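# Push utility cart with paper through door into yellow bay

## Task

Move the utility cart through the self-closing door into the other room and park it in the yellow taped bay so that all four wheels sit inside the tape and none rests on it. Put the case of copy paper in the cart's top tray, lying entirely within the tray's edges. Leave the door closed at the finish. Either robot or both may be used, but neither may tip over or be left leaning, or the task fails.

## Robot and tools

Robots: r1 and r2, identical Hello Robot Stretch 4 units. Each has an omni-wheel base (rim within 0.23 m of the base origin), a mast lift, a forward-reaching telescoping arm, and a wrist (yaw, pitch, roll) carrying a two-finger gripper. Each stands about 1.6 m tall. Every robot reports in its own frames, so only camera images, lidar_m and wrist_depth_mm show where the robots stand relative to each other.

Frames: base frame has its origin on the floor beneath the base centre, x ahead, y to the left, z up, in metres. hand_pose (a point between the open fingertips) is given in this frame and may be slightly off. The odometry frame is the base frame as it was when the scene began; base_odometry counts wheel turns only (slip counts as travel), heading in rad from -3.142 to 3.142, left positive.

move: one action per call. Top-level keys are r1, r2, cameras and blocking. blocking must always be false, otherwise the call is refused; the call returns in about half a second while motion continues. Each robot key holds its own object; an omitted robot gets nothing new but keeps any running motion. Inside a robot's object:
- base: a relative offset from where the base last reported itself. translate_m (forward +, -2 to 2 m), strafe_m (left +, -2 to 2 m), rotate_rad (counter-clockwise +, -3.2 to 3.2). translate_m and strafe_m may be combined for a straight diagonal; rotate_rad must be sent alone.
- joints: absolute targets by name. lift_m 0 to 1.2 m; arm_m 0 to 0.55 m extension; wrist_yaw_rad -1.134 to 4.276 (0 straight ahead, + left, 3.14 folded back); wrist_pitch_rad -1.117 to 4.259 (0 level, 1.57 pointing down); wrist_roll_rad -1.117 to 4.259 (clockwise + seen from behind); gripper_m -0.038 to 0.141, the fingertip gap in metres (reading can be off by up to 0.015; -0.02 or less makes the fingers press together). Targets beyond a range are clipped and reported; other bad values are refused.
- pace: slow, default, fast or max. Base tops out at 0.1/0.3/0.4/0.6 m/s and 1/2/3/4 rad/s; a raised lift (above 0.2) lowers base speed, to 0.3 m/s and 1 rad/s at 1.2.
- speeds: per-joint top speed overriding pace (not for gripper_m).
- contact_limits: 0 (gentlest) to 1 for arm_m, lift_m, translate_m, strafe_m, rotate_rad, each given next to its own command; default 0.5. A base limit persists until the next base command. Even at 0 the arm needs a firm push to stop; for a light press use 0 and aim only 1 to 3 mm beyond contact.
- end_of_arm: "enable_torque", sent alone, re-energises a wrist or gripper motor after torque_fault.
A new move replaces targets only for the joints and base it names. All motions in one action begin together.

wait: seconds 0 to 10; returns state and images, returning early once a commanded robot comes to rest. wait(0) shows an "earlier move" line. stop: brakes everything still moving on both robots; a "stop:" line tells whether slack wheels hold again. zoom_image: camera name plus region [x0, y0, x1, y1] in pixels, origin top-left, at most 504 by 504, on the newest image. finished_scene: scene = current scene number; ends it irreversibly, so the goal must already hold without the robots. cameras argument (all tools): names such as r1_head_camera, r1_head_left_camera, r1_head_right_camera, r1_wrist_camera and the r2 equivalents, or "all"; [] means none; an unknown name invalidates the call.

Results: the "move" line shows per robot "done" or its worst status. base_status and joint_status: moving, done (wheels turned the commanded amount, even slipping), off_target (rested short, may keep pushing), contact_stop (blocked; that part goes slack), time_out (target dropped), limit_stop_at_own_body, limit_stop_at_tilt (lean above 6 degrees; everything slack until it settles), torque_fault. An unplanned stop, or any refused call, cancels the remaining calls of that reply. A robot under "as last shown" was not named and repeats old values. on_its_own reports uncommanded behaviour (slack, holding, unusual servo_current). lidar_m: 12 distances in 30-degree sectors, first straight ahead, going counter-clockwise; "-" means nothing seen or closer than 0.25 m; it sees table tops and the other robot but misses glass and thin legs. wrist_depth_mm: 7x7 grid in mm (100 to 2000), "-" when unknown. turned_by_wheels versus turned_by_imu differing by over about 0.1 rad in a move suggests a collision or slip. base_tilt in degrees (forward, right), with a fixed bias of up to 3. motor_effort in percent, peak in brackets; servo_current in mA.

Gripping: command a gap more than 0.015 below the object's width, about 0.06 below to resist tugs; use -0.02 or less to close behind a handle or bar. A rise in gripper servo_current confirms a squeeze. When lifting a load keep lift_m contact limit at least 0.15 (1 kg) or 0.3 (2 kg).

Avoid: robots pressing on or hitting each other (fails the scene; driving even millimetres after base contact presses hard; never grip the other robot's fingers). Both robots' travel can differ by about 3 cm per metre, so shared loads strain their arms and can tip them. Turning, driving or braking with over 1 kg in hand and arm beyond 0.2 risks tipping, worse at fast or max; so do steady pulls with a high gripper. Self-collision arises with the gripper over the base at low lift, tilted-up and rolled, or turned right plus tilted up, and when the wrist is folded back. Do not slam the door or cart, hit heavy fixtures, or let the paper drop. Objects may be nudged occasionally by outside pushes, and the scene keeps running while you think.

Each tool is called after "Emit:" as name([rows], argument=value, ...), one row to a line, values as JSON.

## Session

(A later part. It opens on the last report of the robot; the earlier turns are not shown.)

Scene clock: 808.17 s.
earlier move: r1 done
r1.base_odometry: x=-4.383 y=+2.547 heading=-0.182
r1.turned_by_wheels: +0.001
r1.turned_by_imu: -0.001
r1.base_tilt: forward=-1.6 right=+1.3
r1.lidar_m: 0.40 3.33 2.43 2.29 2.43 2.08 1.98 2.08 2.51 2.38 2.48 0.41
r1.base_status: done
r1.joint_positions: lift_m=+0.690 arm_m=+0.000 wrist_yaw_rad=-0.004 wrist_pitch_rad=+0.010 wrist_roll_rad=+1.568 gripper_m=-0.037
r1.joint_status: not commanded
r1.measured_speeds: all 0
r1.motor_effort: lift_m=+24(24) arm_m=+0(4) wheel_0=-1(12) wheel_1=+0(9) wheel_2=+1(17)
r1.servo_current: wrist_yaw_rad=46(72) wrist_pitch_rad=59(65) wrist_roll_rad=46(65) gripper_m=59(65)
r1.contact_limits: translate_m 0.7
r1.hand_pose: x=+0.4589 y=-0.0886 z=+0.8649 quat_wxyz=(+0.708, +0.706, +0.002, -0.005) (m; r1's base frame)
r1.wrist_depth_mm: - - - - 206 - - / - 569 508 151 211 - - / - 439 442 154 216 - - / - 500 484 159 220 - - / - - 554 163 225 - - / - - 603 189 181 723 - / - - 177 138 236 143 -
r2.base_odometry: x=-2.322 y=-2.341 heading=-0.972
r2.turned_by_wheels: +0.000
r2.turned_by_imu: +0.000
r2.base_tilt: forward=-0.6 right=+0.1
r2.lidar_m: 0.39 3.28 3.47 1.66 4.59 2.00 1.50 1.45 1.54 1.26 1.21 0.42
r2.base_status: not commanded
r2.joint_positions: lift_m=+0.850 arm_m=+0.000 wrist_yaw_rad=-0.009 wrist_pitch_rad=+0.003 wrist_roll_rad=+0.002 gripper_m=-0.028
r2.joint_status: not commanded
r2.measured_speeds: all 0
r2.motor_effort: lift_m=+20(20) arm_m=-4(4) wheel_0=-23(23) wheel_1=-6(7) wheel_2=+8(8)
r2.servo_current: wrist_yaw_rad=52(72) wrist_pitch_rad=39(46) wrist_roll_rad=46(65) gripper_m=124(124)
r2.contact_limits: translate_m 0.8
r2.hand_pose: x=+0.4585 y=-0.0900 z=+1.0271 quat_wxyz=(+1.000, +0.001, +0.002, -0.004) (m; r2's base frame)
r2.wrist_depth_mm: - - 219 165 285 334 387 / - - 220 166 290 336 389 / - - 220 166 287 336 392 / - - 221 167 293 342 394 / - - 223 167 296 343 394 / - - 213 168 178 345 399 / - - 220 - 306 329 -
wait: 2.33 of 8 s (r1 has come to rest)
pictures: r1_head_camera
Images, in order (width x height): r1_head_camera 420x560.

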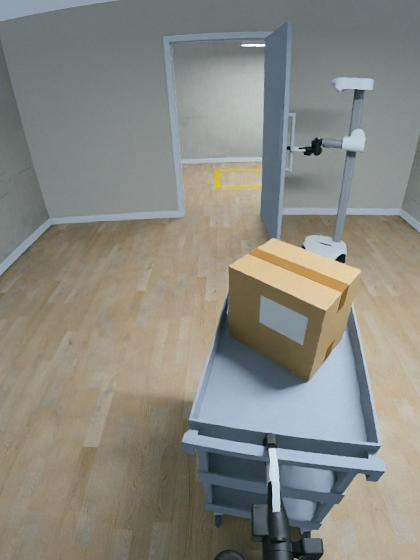

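Emit:
move(r1={"base":{"strafe_m":-0.22},"contact_limits":{"strafe_m":0.7}}, blocking=false, cameras=[])

Emit:
wait(seconds=4, cameras=["r1_head_camera"])

Emit:
move(r1={"base":{"translate_m":0.4,"strafe_m":0.06},"contact_limits":{"translate_m":0.7}}, blocking=false, cameras=[])

Emit:
wait(seconds=8, cameras=["r1_head_camera"])

Scene clock: 818.33 s.
move: r1 moving
r1.base_odometry: x=-4.389 y=+2.512 heading=-0.181
r1.turned_by_wheels: +0.001
r1.turned_by_imu: +0.000
r1.base_tilt: forward=-1.6 right=+1.2
r1.lidar_m: 0.40 0.45 2.46 2.32 2.44 2.04 1.99 2.10 2.45 2.36 2.43 0.38
r1.base_status: strafe_m moving
r1.joint_positions: lift_m=+0.690 arm_m=+0.000 wrist_yaw_rad=+0.003 wrist_pitch_rad=+0.010 wrist_roll_rad=+1.568 gripper_m=-0.037
r1.joint_status: not commanded
r1.measured_speeds: translate_m=+0.000 strafe_m=-0.139 rotate_rad=-0.001 lift_m=+0.000 arm_m=+0.000 wrist_yaw_rad=+0.014 wrist_pitch_rad=+0.000 wrist_roll_rad=+0.000
r1.motor_effort: lift_m=+24(24) arm_m=-2(4) wheel_0=+15(15) wheel_1=-9(9) wheel_2=+3(3)
r1.servo_current: wrist_yaw_rad=72(72) wrist_pitch_rad=65(65) wrist_roll_rad=59(65) gripper_m=59(65)
r1.contact_limits: strafe_m 0.7
r1.hand_pose: x=+0.4595 y=-0.0865 z=+0.8649 quat_wxyz=(+0.708, +0.706, +0.005, -0.002) (m; r1's base frame)
r1.wrist_depth_mm: - - - 141 199 - - / - 500 477 146 205 - - / - 430 430 149 211 - - / - 496 492 155 216 - - / - - 569 160 224 - - / - - 627 191 182 1756 - / - - 177 158 239 144 -
r2: as last shown
r2.turned_by_imu: +0.001
r2.lidar_m: 0.41 3.27 3.51 1.63 4.59 1.98 1.49 1.42 1.54 1.24 1.20 0.41
r2.motor_effort: lift_m=+20(20) arm_m=-4(4) wheel_0=-22(23) wheel_1=-6(7) wheel_2=+7(8)
r2.servo_current: wrist_yaw_rad=46(65) wrist_pitch_rad=39(52) wrist_roll_rad=39(52) gripper_m=117(124)
r2.contact_limits: translate_m 0.8
r2.wrist_depth_mm: - - 219 166 285 336 389 / - - 219 166 290 336 387 / - - 220 166 287 338 389 / - - 221 167 294 338 392 / - - 222 167 296 342 394 / - - 213 168 177 342 399 / - - 220 - 304 330 -
pictures: none
No camera images: "cameras" was empty.

Scene clock: 819.87 s.
earlier move: r1 done
r1.base_odometry: x=-4.422 y=+2.331 heading=-0.181
r1.turned_by_wheels: +0.000
r1.turned_by_imu: +0.000
r1.base_tilt: forward=-1.6 right=+1.3
r1.lidar_m: 0.37 0.39 2.66 2.52 2.65 2.06 1.98 2.06 2.28 2.15 2.24 0.42
r1.base_status: done
r1.joint_positions: lift_m=+0.690 arm_m=+0.000 wrist_yaw_rad=+0.003 wrist_pitch_rad=+0.010 wrist_roll_rad=+1.568 gripper_m=-0.037
r1.joint_status: not commanded
r1.measured_speeds: all 0
r1.motor_effort: lift_m=+24(24) arm_m=+3(4) wheel_0=+3(15) wheel_1=+0(9) wheel_2=+3(5)
r1.servo_current: wrist_yaw_rad=52(72) wrist_pitch_rad=59(65) wrist_roll_rad=59(65) gripper_m=59(65)
r1.contact_limits: strafe_m 0.7
r1.hand_pose: x=+0.4595 y=-0.0866 z=+0.8649 quat_wxyz=(+0.708, +0.706, +0.005, -0.003) (m; r1's base frame)
r1.wrist_depth_mm: - - - 243 244 1618 1160 / - - - 241 241 1756 - / - - 634 176 238 - - / - 473 466 174 236 - - / - 488 488 230 232 - - / - - 508 189 181 - - / - - 178 139 226 - -
r2.base_odometry: x=-2.322 y=-2.341 heading=-0.972
r2.turned_by_wheels: +0.000
r2.turned_by_imu: +0.000
r2.base_tilt: forward=-0.6 right=+0.1
r2.lidar_m: 0.39 3.30 3.49 1.55 2.05 1.98 1.49 1.42 1.54 1.24 1.21 0.42
r2.base_status: not commanded
r2.joint_positions: lift_m=+0.850 arm_m=+0.000 wrist_yaw_rad=-0.009 wrist_pitch_rad=+0.003 wrist_roll_rad=+0.002 gripper_m=-0.028
r2.joint_status: not commanded
r2.measured_speeds: all 0
r2.motor_effort: lift_m=+20(20) arm_m=-4(4) wheel_0=-23(23) wheel_1=-6(7) wheel_2=+7(8)
r2.servo_current: wrist_yaw_rad=59(72) wrist_pitch_rad=46(52) wrist_roll_rad=52(59) gripper_m=117(130)
r2.contact_limits: translate_m 0.8
r2.hand_pose: x=+0.4585 y=-0.0900 z=+1.0271 quat_wxyz=(+1.000, +0.001, +0.002, -0.004) (m; r2's base frame)
r2.wrist_depth_mm: - - 219 165 285 336 387 / - - 219 166 291 336 387 / - - 220 166 287 336 389 / - - 221 167 293 338 392 / - - 222 168 294 342 392 / - - 212 168 177 345 397 / - - 220 - 306 329 -
wait: 1.53 of 4 s (r1 has come to rest)
pictures: r1_head_camera
Images, in order (width x height): r1_head_camera 420x560.

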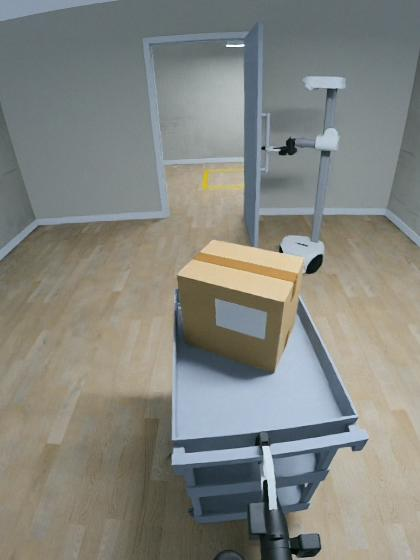

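Scene clock: 820.37 s.
move: r1 moving
r1.base_odometry: x=-4.391 y=+2.330 heading=-0.182
r1.turned_by_wheels: -0.001
r1.turned_by_imu: -0.001
r1.base_tilt: forward=-1.6 right=+1.3
r1.lidar_m: 0.35 3.68 2.65 2.51 2.61 2.11 2.02 2.12 2.27 2.17 2.26 0.42
r1.base_status: translate_m moving; strafe_m moving
r1.joint_positions: lift_m=+0.690 arm_m=+0.000 wrist_yaw_rad=-0.005 wrist_pitch_rad=+0.010 wrist_roll_rad=+1.568 gripper_m=-0.037
r1.joint_status: not commanded
r1.measured_speeds: translate_m=+0.123 strafe_m=+0.018 rotate_rad=-0.004 lift_m=+0.000 arm_m=+0.000 wrist_yaw_rad=-0.050 wrist_pitch_rad=+0.000 wrist_roll_rad=+0.000
r1.motor_effort: lift_m=+24(24) arm_m=+4(4) wheel_0=+1(9) wheel_1=+7(8) wheel_2=-15(15)
r1.servo_current: wrist_yaw_rad=46(65) wrist_pitch_rad=52(65) wrist_roll_rad=46(52) gripper_m=59(59)
r1.contact_limits: translate_m 0.7
r1.hand_pose: x=+0.4588 y=-0.0890 z=+0.8649 quat_wxyz=(+0.708, +0.706, +0.002, -0.005) (m; r1's base frame)
r1.wrist_depth_mm: - - - 256 260 1661 1138 / - - - 250 253 1661 - / - - - 183 245 1756 - / - 580 488 237 239 - - / - 477 477 230 233 - - / - 508 484 187 180 - - / - - 181 138 220 135 -
r2: as last shown
r2.lidar_m: 0.42 3.30 3.49 1.55 1.98 1.96 1.49 1.44 1.55 1.24 1.21 0.41
r2.motor_effort: lift_m=+20(20) arm_m=-4(4) wheel_0=-22(23) wheel_1=-6(7) wheel_2=+8(8)
r2.servo_current: wrist_yaw_rad=65(72) wrist_pitch_rad=46(46) wrist_roll_rad=52(52) gripper_m=117(130)
r2.contact_limits: translate_m 0.8
r2.wrist_depth_mm: - - 219 165 285 336 387 / - - 220 165 290 334 389 / - - 221 166 287 338 387 / - - 221 167 294 340 394 / - - 223 168 297 340 394 / - - 213 168 177 343 397 / - - 220 - 306 330 -
pictures: none
No camera images: "cameras" was empty.

Scene clock: 822.70 s.
earlier move: r1 done
r1.base_odometry: x=-4.018 y=+2.318 heading=-0.181
r1.turned_by_wheels: +0.001
r1.turned_by_imu: +0.000
r1.base_tilt: forward=-1.6 right=+1.3
r1.lidar_m: 0.39 3.49 2.58 2.44 2.58 2.48 2.38 2.51 2.33 2.23 2.30 0.41
r1.base_status: done
r1.joint_positions: lift_m=+0.690 arm_m=+0.000 wrist_yaw_rad=-0.004 wrist_pitch_rad=+0.010 wrist_roll_rad=+1.568 gripper_m=-0.037
r1.joint_status: not commanded
r1.measured_speeds: all 0
r1.motor_effort: lift_m=+24(24) arm_m=+4(4) wheel_0=+2(9) wheel_1=+3(10) wheel_2=+0(17)
r1.servo_current: wrist_yaw_rad=46(78) wrist_pitch_rad=59(65) wrist_roll_rad=46(65) gripper_m=59(65)
r1.contact_limits: translate_m 0.7
r1.hand_pose: x=+0.4590 y=-0.0884 z=+0.8649 quat_wxyz=(+0.708, +0.706, +0.002, -0.005) (m; r1's base frame)
r1.wrist_depth_mm: - - - 212 214 1576 - / - - 580 158 217 - - / - 462 442 218 220 - - / - 473 473 161 224 - - / - - 530 165 226 - - / - - 569 188 181 - - / - - 178 158 234 144 -
r2.base_odometry: x=-2.322 y=-2.341 heading=-0.972
r2.turned_by_wheels: +0.000
r2.turned_by_imu: +0.000
r2.base_tilt: forward=-0.6 right=+0.2
r2.lidar_m: 0.38 3.29 3.45 1.21 4.59 2.02 1.49 1.45 1.54 1.22 1.22 0.40
r2.base_status: not commanded
r2.joint_positions: lift_m=+0.850 arm_m=+0.000 wrist_yaw_rad=-0.009 wrist_pitch_rad=+0.003 wrist_roll_rad=+0.002 gripper_m=-0.028
r2.joint_status: not commanded
r2.measured_speeds: all 0
r2.motor_effort: lift_m=+20(20) arm_m=-4(4) wheel_0=-22(23) wheel_1=-6(7) wheel_2=+8(8)
r2.servo_current: wrist_yaw_rad=59(78) wrist_pitch_rad=39(52) wrist_roll_rad=33(59) gripper_m=117(130)
r2.contact_limits: translate_m 0.8
r2.hand_pose: x=+0.4585 y=-0.0900 z=+1.0271 quat_wxyz=(+1.000, +0.001, +0.002, -0.004) (m; r2's base frame)
r2.wrist_depth_mm: - - 220 166 285 334 387 / - - 220 165 290 336 389 / - - 221 166 287 334 389 / - - 222 167 294 342 392 / - - 223 167 297 342 397 / - - 213 168 177 345 399 / - - 220 - 306 327 -
wait: 2.33 of 8 s (r1 has come to rest)
pictures: r1_head_camera
Images, in order (width x height): r1_head_camera 420x560.

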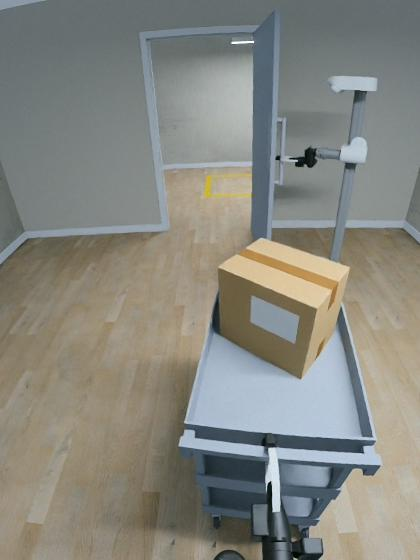

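Emit:
move(r1={"joints":{"gripper_m":0.06}}, blocking=false, cameras=[])

Emit:
wait(seconds=2, cameras=[])

Emit:
move(r1={"base":{"strafe_m":-0.05},"pace":"slow"}, blocking=false, cameras=[])

Emit:
wait(seconds=2, cameras=[])

Emit:
move(r1={"joints":{"gripper_m":-0.036}}, blocking=false, cameras=[])

Emit:
wait(seconds=2, cameras=["r1_head_camera"])

Scene clock: 841.57 s.
move: r1 moving
r1.base_odometry: x=-4.018 y=+2.318 heading=-0.181
r1.turned_by_wheels: +0.000
r1.turned_by_imu: -0.001
r1.base_tilt: forward=-1.6 right=+1.3
r1.lidar_m: 0.39 3.50 2.62 2.47 2.57 2.49 2.39 2.49 2.33 2.23 2.31 0.42
r1.base_status: not commanded
r1.joint_positions: lift_m=+0.690 arm_m=+0.000 wrist_yaw_rad=-0.004 wrist_pitch_rad=+0.010 wrist_roll_rad=+1.568 gripper_m=-0.012
r1.joint_status: gripper_m moving
r1.measured_speeds: all 0
r1.motor_effort: lift_m=+24(24) arm_m=+4(4) wheel_0=+2(3) wheel_1=+3(3) wheel_2=+0(1)
r1.servo_current: wrist_yaw_rad=46(59) wrist_pitch_rad=52(65) wrist_roll_rad=52(59) gripper_m=65(65)
r1.contact_limits: translate_m 0.7
r1.hand_pose: x=+0.4590 y=-0.0884 z=+0.8649 quat_wxyz=(+0.708, +0.706, +0.002, -0.005) (m; r1's base frame)
r1.wrist_depth_mm: - - - 215 217 1661 - / - - 580 161 221 - - / - 473 449 221 225 - - / - 477 477 166 228 - - / - - 535 169 230 - - / - - 569 178 183 - - / - - 181 151 238 135 -
r2: as last shown
r2.turned_by_imu: +0.003
r2.base_tilt: forward=-0.6 right=+0.1
r2.lidar_m: 0.40 3.29 3.49 1.21 4.58 1.96 1.50 1.45 1.53 1.26 1.21 0.42
r2.motor_effort: lift_m=+20(20) arm_m=-4(4) wheel_0=-23(23) wheel_1=-6(6) wheel_2=+8(8)
r2.servo_current: wrist_yaw_rad=59(72) wrist_pitch_rad=33(52) wrist_roll_rad=52(52) gripper_m=124(130)
r2.contact_limits: translate_m 0.8
r2.wrist_depth_mm: - - 218 165 285 336 387 / - - 220 166 290 336 389 / - - 221 167 287 338 392 / - - 222 167 294 338 389 / - - 224 167 296 343 394 / - - 213 167 178 343 397 / - - 220 - 306 330 -
pictures: none
No camera images: "cameras" was empty.

Scene clock: 842.73 s.
earlier move: r1 done
r1.base_odometry: x=-4.018 y=+2.318 heading=-0.181
r1.turned_by_wheels: +0.000
r1.turned_by_imu: +0.000
r1.base_tilt: forward=-1.6 right=+1.3
r1.lidar_m: 0.42 3.53 2.61 2.49 2.57 2.48 2.39 2.50 2.33 2.25 2.32 0.42
r1.base_status: not commanded
r1.joint_positions: lift_m=+0.690 arm_m=+0.000 wrist_yaw_rad=-0.003 wrist_pitch_rad=+0.006 wrist_roll_rad=+1.568 gripper_m=+0.060
r1.joint_status: all done
r1.measured_speeds: all 0
r1.motor_effort: lift_m=+22(24) arm_m=+4(4) wheel_0=+2(3) wheel_1=+3(3) wheel_2=-1(1)
r1.servo_current: wrist_yaw_rad=46(65) wrist_pitch_rad=46(65) wrist_roll_rad=59(59) gripper_m=39(98)
r1.contact_limits: translate_m 0.7
r1.hand_pose: x=+0.4590 y=-0.0882 z=+0.8662 quat_wxyz=(+0.708, +0.706, +0.001, -0.003) (m; r1's base frame)
r1.wrist_depth_mm: - - - - 225 1618 - / - - 591 171 229 - - / - 484 459 173 234 - - / - 508 488 480 236 - - / - - 549 525 240 - - / - - 195 182 190 - - / - - - 144 249 554 -
r2.base_odometry: x=-2.322 y=-2.341 heading=-0.972
r2.turned_by_wheels: +0.000
r2.turned_by_imu: +0.000
r2.base_tilt: forward=-0.6 right=+0.2
r2.lidar_m: 0.40 3.30 3.49 1.19 4.58 1.97 1.51 1.46 1.56 1.25 1.21 0.43
r2.base_status: not commanded
r2.joint_positions: lift_m=+0.850 arm_m=+0.000 wrist_yaw_rad=-0.009 wrist_pitch_rad=+0.003 wrist_roll_rad=+0.002 gripper_m=-0.028
r2.joint_status: not commanded
r2.measured_speeds: all 0
r2.motor_effort: lift_m=+20(20) arm_m=-4(4) wheel_0=-23(23) wheel_1=-6(7) wheel_2=+8(8)
r2.servo_current: wrist_yaw_rad=65(72) wrist_pitch_rad=39(52) wrist_roll_rad=39(59) gripper_m=124(130)
r2.contact_limits: translate_m 0.8
r2.hand_pose: x=+0.4585 y=-0.0900 z=+1.0271 quat_wxyz=(+1.000, +0.001, +0.002, -0.004) (m; r2's base frame)
r2.wrist_depth_mm: - - 219 165 283 334 384 / - - 220 166 290 334 384 / - - 221 166 287 338 389 / - - 221 167 293 340 392 / - - 223 168 296 342 394 / - - 213 168 177 345 397 / - - 220 - 307 330 -
wait: 1.17 of 2 s (r1 has come to rest)
pictures: none
No camera images: "cameras" was empty.

Scene clock: 843.23 s.
move: r1 moving
r1.base_odometry: x=-4.021 y=+2.304 heading=-0.181
r1.turned_by_wheels: +0.000
r1.turned_by_imu: +0.000
r1.base_tilt: forward=-1.6 right=+1.2
r1.lidar_m: 0.41 0.47 2.60 2.47 2.56 2.47 2.39 2.52 2.32 2.21 2.29 0.42
r1.base_status: strafe_m moving
r1.joint_positions: lift_m=+0.690 arm_m=+0.000 wrist_yaw_rad=-0.003 wrist_pitch_rad=+0.006 wrist_roll_rad=+1.568 gripper_m=+0.060
r1.joint_status: not commanded
r1.measured_speeds: translate_m=+0.000 strafe_m=-0.056 rotate_rad=+0.002 lift_m=+0.000 arm_m=+0.000 wrist_yaw_rad=+0.004 wrist_pitch_rad=+0.000 wrist_roll_rad=+0.000
r1.motor_effort: lift_m=+22(23) arm_m=+3(4) wheel_0=+8(9) wheel_1=-6(6) wheel_2=+1(1)
r1.servo_current: wrist_yaw_rad=52(59) wrist_pitch_rad=52(52) wrist_roll_rad=33(59) gripper_m=46(52)
r1.hand_pose: x=+0.4590 y=-0.0882 z=+0.8662 quat_wxyz=(+0.708, +0.706, +0.001, -0.003) (m; r1's base frame)
r1.wrist_depth_mm: - - - 1983 219 1708 - / - - 554 166 224 - - / - 462 455 169 229 - - / - 517 496 488 235 - - / - - 564 535 239 - - / - - 195 615 193 1661 - / - - - 144 251 1499 -
r2: as last shown
r2.base_tilt: forward=-0.6 right=+0.1
r2.lidar_m: 0.41 3.29 3.49 1.16 4.59 1.99 1.51 1.46 1.54 1.26 1.20 0.42
r2.servo_current: wrist_yaw_rad=59(65) wrist_pitch_rad=46(46) wrist_roll_rad=39(59) gripper_m=117(124)
r2.contact_limits: translate_m 0.8
r2.wrist_depth_mm: - - 220 166 283 336 389 / - - 220 166 290 336 387 / - - 220 166 289 338 392 / - - 221 167 291 340 392 / - - 223 167 296 342 394 / - - 212 168 177 343 397 / - - 220 - 307 329 -
pictures: none
No camera images: "cameras" was empty.

Scene clock: 844.33 s.
earlier move: r1 done
r1.base_odometry: x=-4.027 y=+2.269 heading=-0.181
r1.turned_by_wheels: +0.000
r1.turned_by_imu: +0.000
r1.base_tilt: forward=-1.6 right=+1.2
r1.lidar_m: 0.41 0.47 2.65 2.52 2.61 2.49 2.38 2.50 2.28 2.17 2.25 0.41
r1.base_status: done
r1.joint_positions: lift_m=+0.690 arm_m=+0.000 wrist_yaw_rad=-0.002 wrist_pitch_rad=+0.006 wrist_roll_rad=+1.568 gripper_m=+0.060
r1.joint_status: not commanded
r1.measured_speeds: all 0
r1.motor_effort: lift_m=+22(23) arm_m=+3(4) wheel_0=+4(9) wheel_1=-2(7) wheel_2=-1(2)
r1.servo_current: wrist_yaw_rad=46(65) wrist_pitch_rad=46(52) wrist_roll_rad=52(65) gripper_m=46(52)
r1.hand_pose: x=+0.4591 y=-0.0879 z=+0.8662 quat_wxyz=(+0.708, +0.706, +0.002, -0.003) (m; r1's base frame)
r1.wrist_depth_mm: - - - 1863 218 1576 - / - - 1863 165 223 - - / - 544 500 168 229 - - / - 488 473 174 235 - - / - - 535 512 239 - - / - - 195 181 190 - - / - - - 141 252 603 -
r2.base_odometry: x=-2.322 y=-2.341 heading=-0.972
r2.turned_by_wheels: +0.000
r2.turned_by_imu: +0.000
r2.base_tilt: forward=-0.6 right=+0.2
r2.lidar_m: 0.40 3.30 3.50 1.19 4.59 1.96 1.49 1.44 1.54 1.26 1.20 0.39
r2.base_status: not commanded
r2.joint_positions: lift_m=+0.850 arm_m=+0.000 wrist_yaw_rad=-0.009 wrist_pitch_rad=+0.003 wrist_roll_rad=+0.002 gripper_m=-0.028
r2.joint_status: not commanded
r2.measured_speeds: all 0
r2.motor_effort: lift_m=+20(20) arm_m=-4(4) wheel_0=-23(23) wheel_1=-6(7) wheel_2=+8(8)
r2.servo_current: wrist_yaw_rad=65(65) wrist_pitch_rad=46(46) wrist_roll_rad=52(59) gripper_m=124(124)
r2.contact_limits: translate_m 0.8
r2.hand_pose: x=+0.4585 y=-0.0900 z=+1.0271 quat_wxyz=(+1.000, +0.001, +0.002, -0.004) (m; r2's base frame)
r2.wrist_depth_mm: - - 218 165 283 336 387 / - - 220 166 290 336 387 / - - 220 166 287 338 389 / - - 222 167 294 338 394 / - - 223 168 297 342 389 / - - 213 167 177 343 397 / - - 220 - 306 330 -
wait: 1.10 of 2 s (r1 has come to rest)
pictures: none
No camera images: "cameras" was empty.

Scene clock: 844.83 s.
move: r1 moving
r1.base_odometry: x=-4.027 y=+2.269 heading=-0.181
r1.turned_by_wheels: +0.000
r1.turned_by_imu: +0.000
r1.base_tilt: forward=-1.6 right=+1.2
r1.lidar_m: 0.42 0.44 2.65 2.51 2.60 2.47 2.38 2.52 2.29 2.17 2.25 0.42
r1.base_status: not commanded
r1.joint_positions: lift_m=+0.690 arm_m=+0.000 wrist_yaw_rad=-0.002 wrist_pitch_rad=+0.006 wrist_roll_rad=+1.568 gripper_m=+0.041
r1.joint_status: gripper_m moving
r1.measured_speeds: all 0
r1.motor_effort: lift_m=+22(22) arm_m=+3(4) wheel_0=+4(4) wheel_1=-2(3) wheel_2=-1(1)
r1.servo_current: wrist_yaw_rad=52(52) wrist_pitch_rad=52(52) wrist_roll_rad=46(59) gripper_m=111(111)
r1.hand_pose: x=+0.4591 y=-0.0879 z=+0.8662 quat_wxyz=(+0.708, +0.706, +0.002, -0.003) (m; r1's base frame)
r1.wrist_depth_mm: - - - 1983 219 1576 1205 / - - 1808 166 224 - - / - - 500 169 230 - - / - 477 466 173 235 - - / - - 535 508 239 - - / - - 196 181 194 - - / - - - 140 250 580 -
r2: as last shown
r2.base_tilt: forward=-0.6 right=+0.1
r2.lidar_m: 0.40 3.30 3.52 1.19 4.60 2.00 1.48 1.43 1.55 1.22 1.20 0.40
r2.motor_effort: lift_m=+20(20) arm_m=-3(4) wheel_0=-23(23) wheel_1=-6(7) wheel_2=+8(8)
r2.servo_current: wrist_yaw_rad=59(65) wrist_pitch_rad=39(46) wrist_roll_rad=46(52) gripper_m=124(124)
r2.contact_limits: translate_m 0.8
r2.wrist_depth_mm: - - 219 166 283 336 389 / - - 220 166 291 336 389 / - - 220 166 287 336 389 / - - 221 166 293 338 392 / - - 224 167 297 342 392 / - - 213 167 178 343 399 / - - 220 - 306 329 -
pictures: none
No camera images: "cameras" was empty.

Scene clock: 846.00 s.
earlier move: r1 done
r1.base_odometry: x=-4.027 y=+2.269 heading=-0.181
r1.turned_by_wheels: +0.000
r1.turned_by_imu: +0.000
r1.base_tilt: forward=-1.6 right=+1.2
r1.lidar_m: 0.40 0.44 2.63 2.52 2.62 2.49 2.36 2.52 2.29 2.17 2.29 0.41
r1.base_status: not commanded
r1.joint_positions: lift_m=+0.690 arm_m=+0.000 wrist_yaw_rad=-0.002 wrist_pitch_rad=+0.007 wrist_roll_rad=+1.568 gripper_m=-0.035
r1.joint_status: all done
r1.measured_speeds: all 0
r1.motor_effort: lift_m=+22(23) arm_m=-4(4) wheel_0=+2(4) wheel_1=-2(3) wheel_2=-1(1)
r1.servo_current: wrist_yaw_rad=46(59) wrist_pitch_rad=46(59) wrist_roll_rad=46(65) gripper_m=72(182)
r1.hand_pose: x=+0.4592 y=-0.0879 z=+0.8660 quat_wxyz=(+0.708, +0.706, +0.002, -0.003) (m; r1's base frame)
r1.wrist_depth_mm: - - - - 211 1576 1182 / - - 1808 157 215 - - / - 539 492 452 220 - - / - 462 459 164 225 - - / - - 521 167 229 - - / - - 188 193 179 - - / - - - 128 241 140 -
r2.base_odometry: x=-2.322 y=-2.341 heading=-0.972
r2.turned_by_wheels: +0.000
r2.turned_by_imu: +0.000
r2.base_tilt: forward=-0.6 right=+0.1
r2.lidar_m: 0.41 3.30 3.49 1.18 4.61 1.97 1.48 1.44 1.51 1.25 1.19 0.41
r2.base_status: not commanded
r2.joint_positions: lift_m=+0.850 arm_m=+0.000 wrist_yaw_rad=-0.009 wrist_pitch_rad=+0.003 wrist_roll_rad=+0.002 gripper_m=-0.028
r2.joint_status: not commanded
r2.measured_speeds: all 0
r2.motor_effort: lift_m=+20(20) arm_m=-4(4) wheel_0=-23(23) wheel_1=-6(7) wheel_2=+8(8)
r2.servo_current: wrist_yaw_rad=52(72) wrist_pitch_rad=39(46) wrist_roll_rad=46(59) gripper_m=117(130)
r2.contact_limits: translate_m 0.8
r2.hand_pose: x=+0.4585 y=-0.0900 z=+1.0271 quat_wxyz=(+1.000, +0.001, +0.002, -0.004) (m; r2's base frame)
r2.wrist_depth_mm: - - 220 165 285 336 389 / - - 220 166 290 336 387 / - - 221 166 287 338 389 / - - 222 167 293 340 392 / - - 223 167 296 342 394 / - - 212 167 177 343 397 / - - 220 - 306 329 -
wait: 1.17 of 2 s (r1 has come to rest)
pictures: r1_head_camera
Images, in order (width x height): r1_head_camera 420x560.

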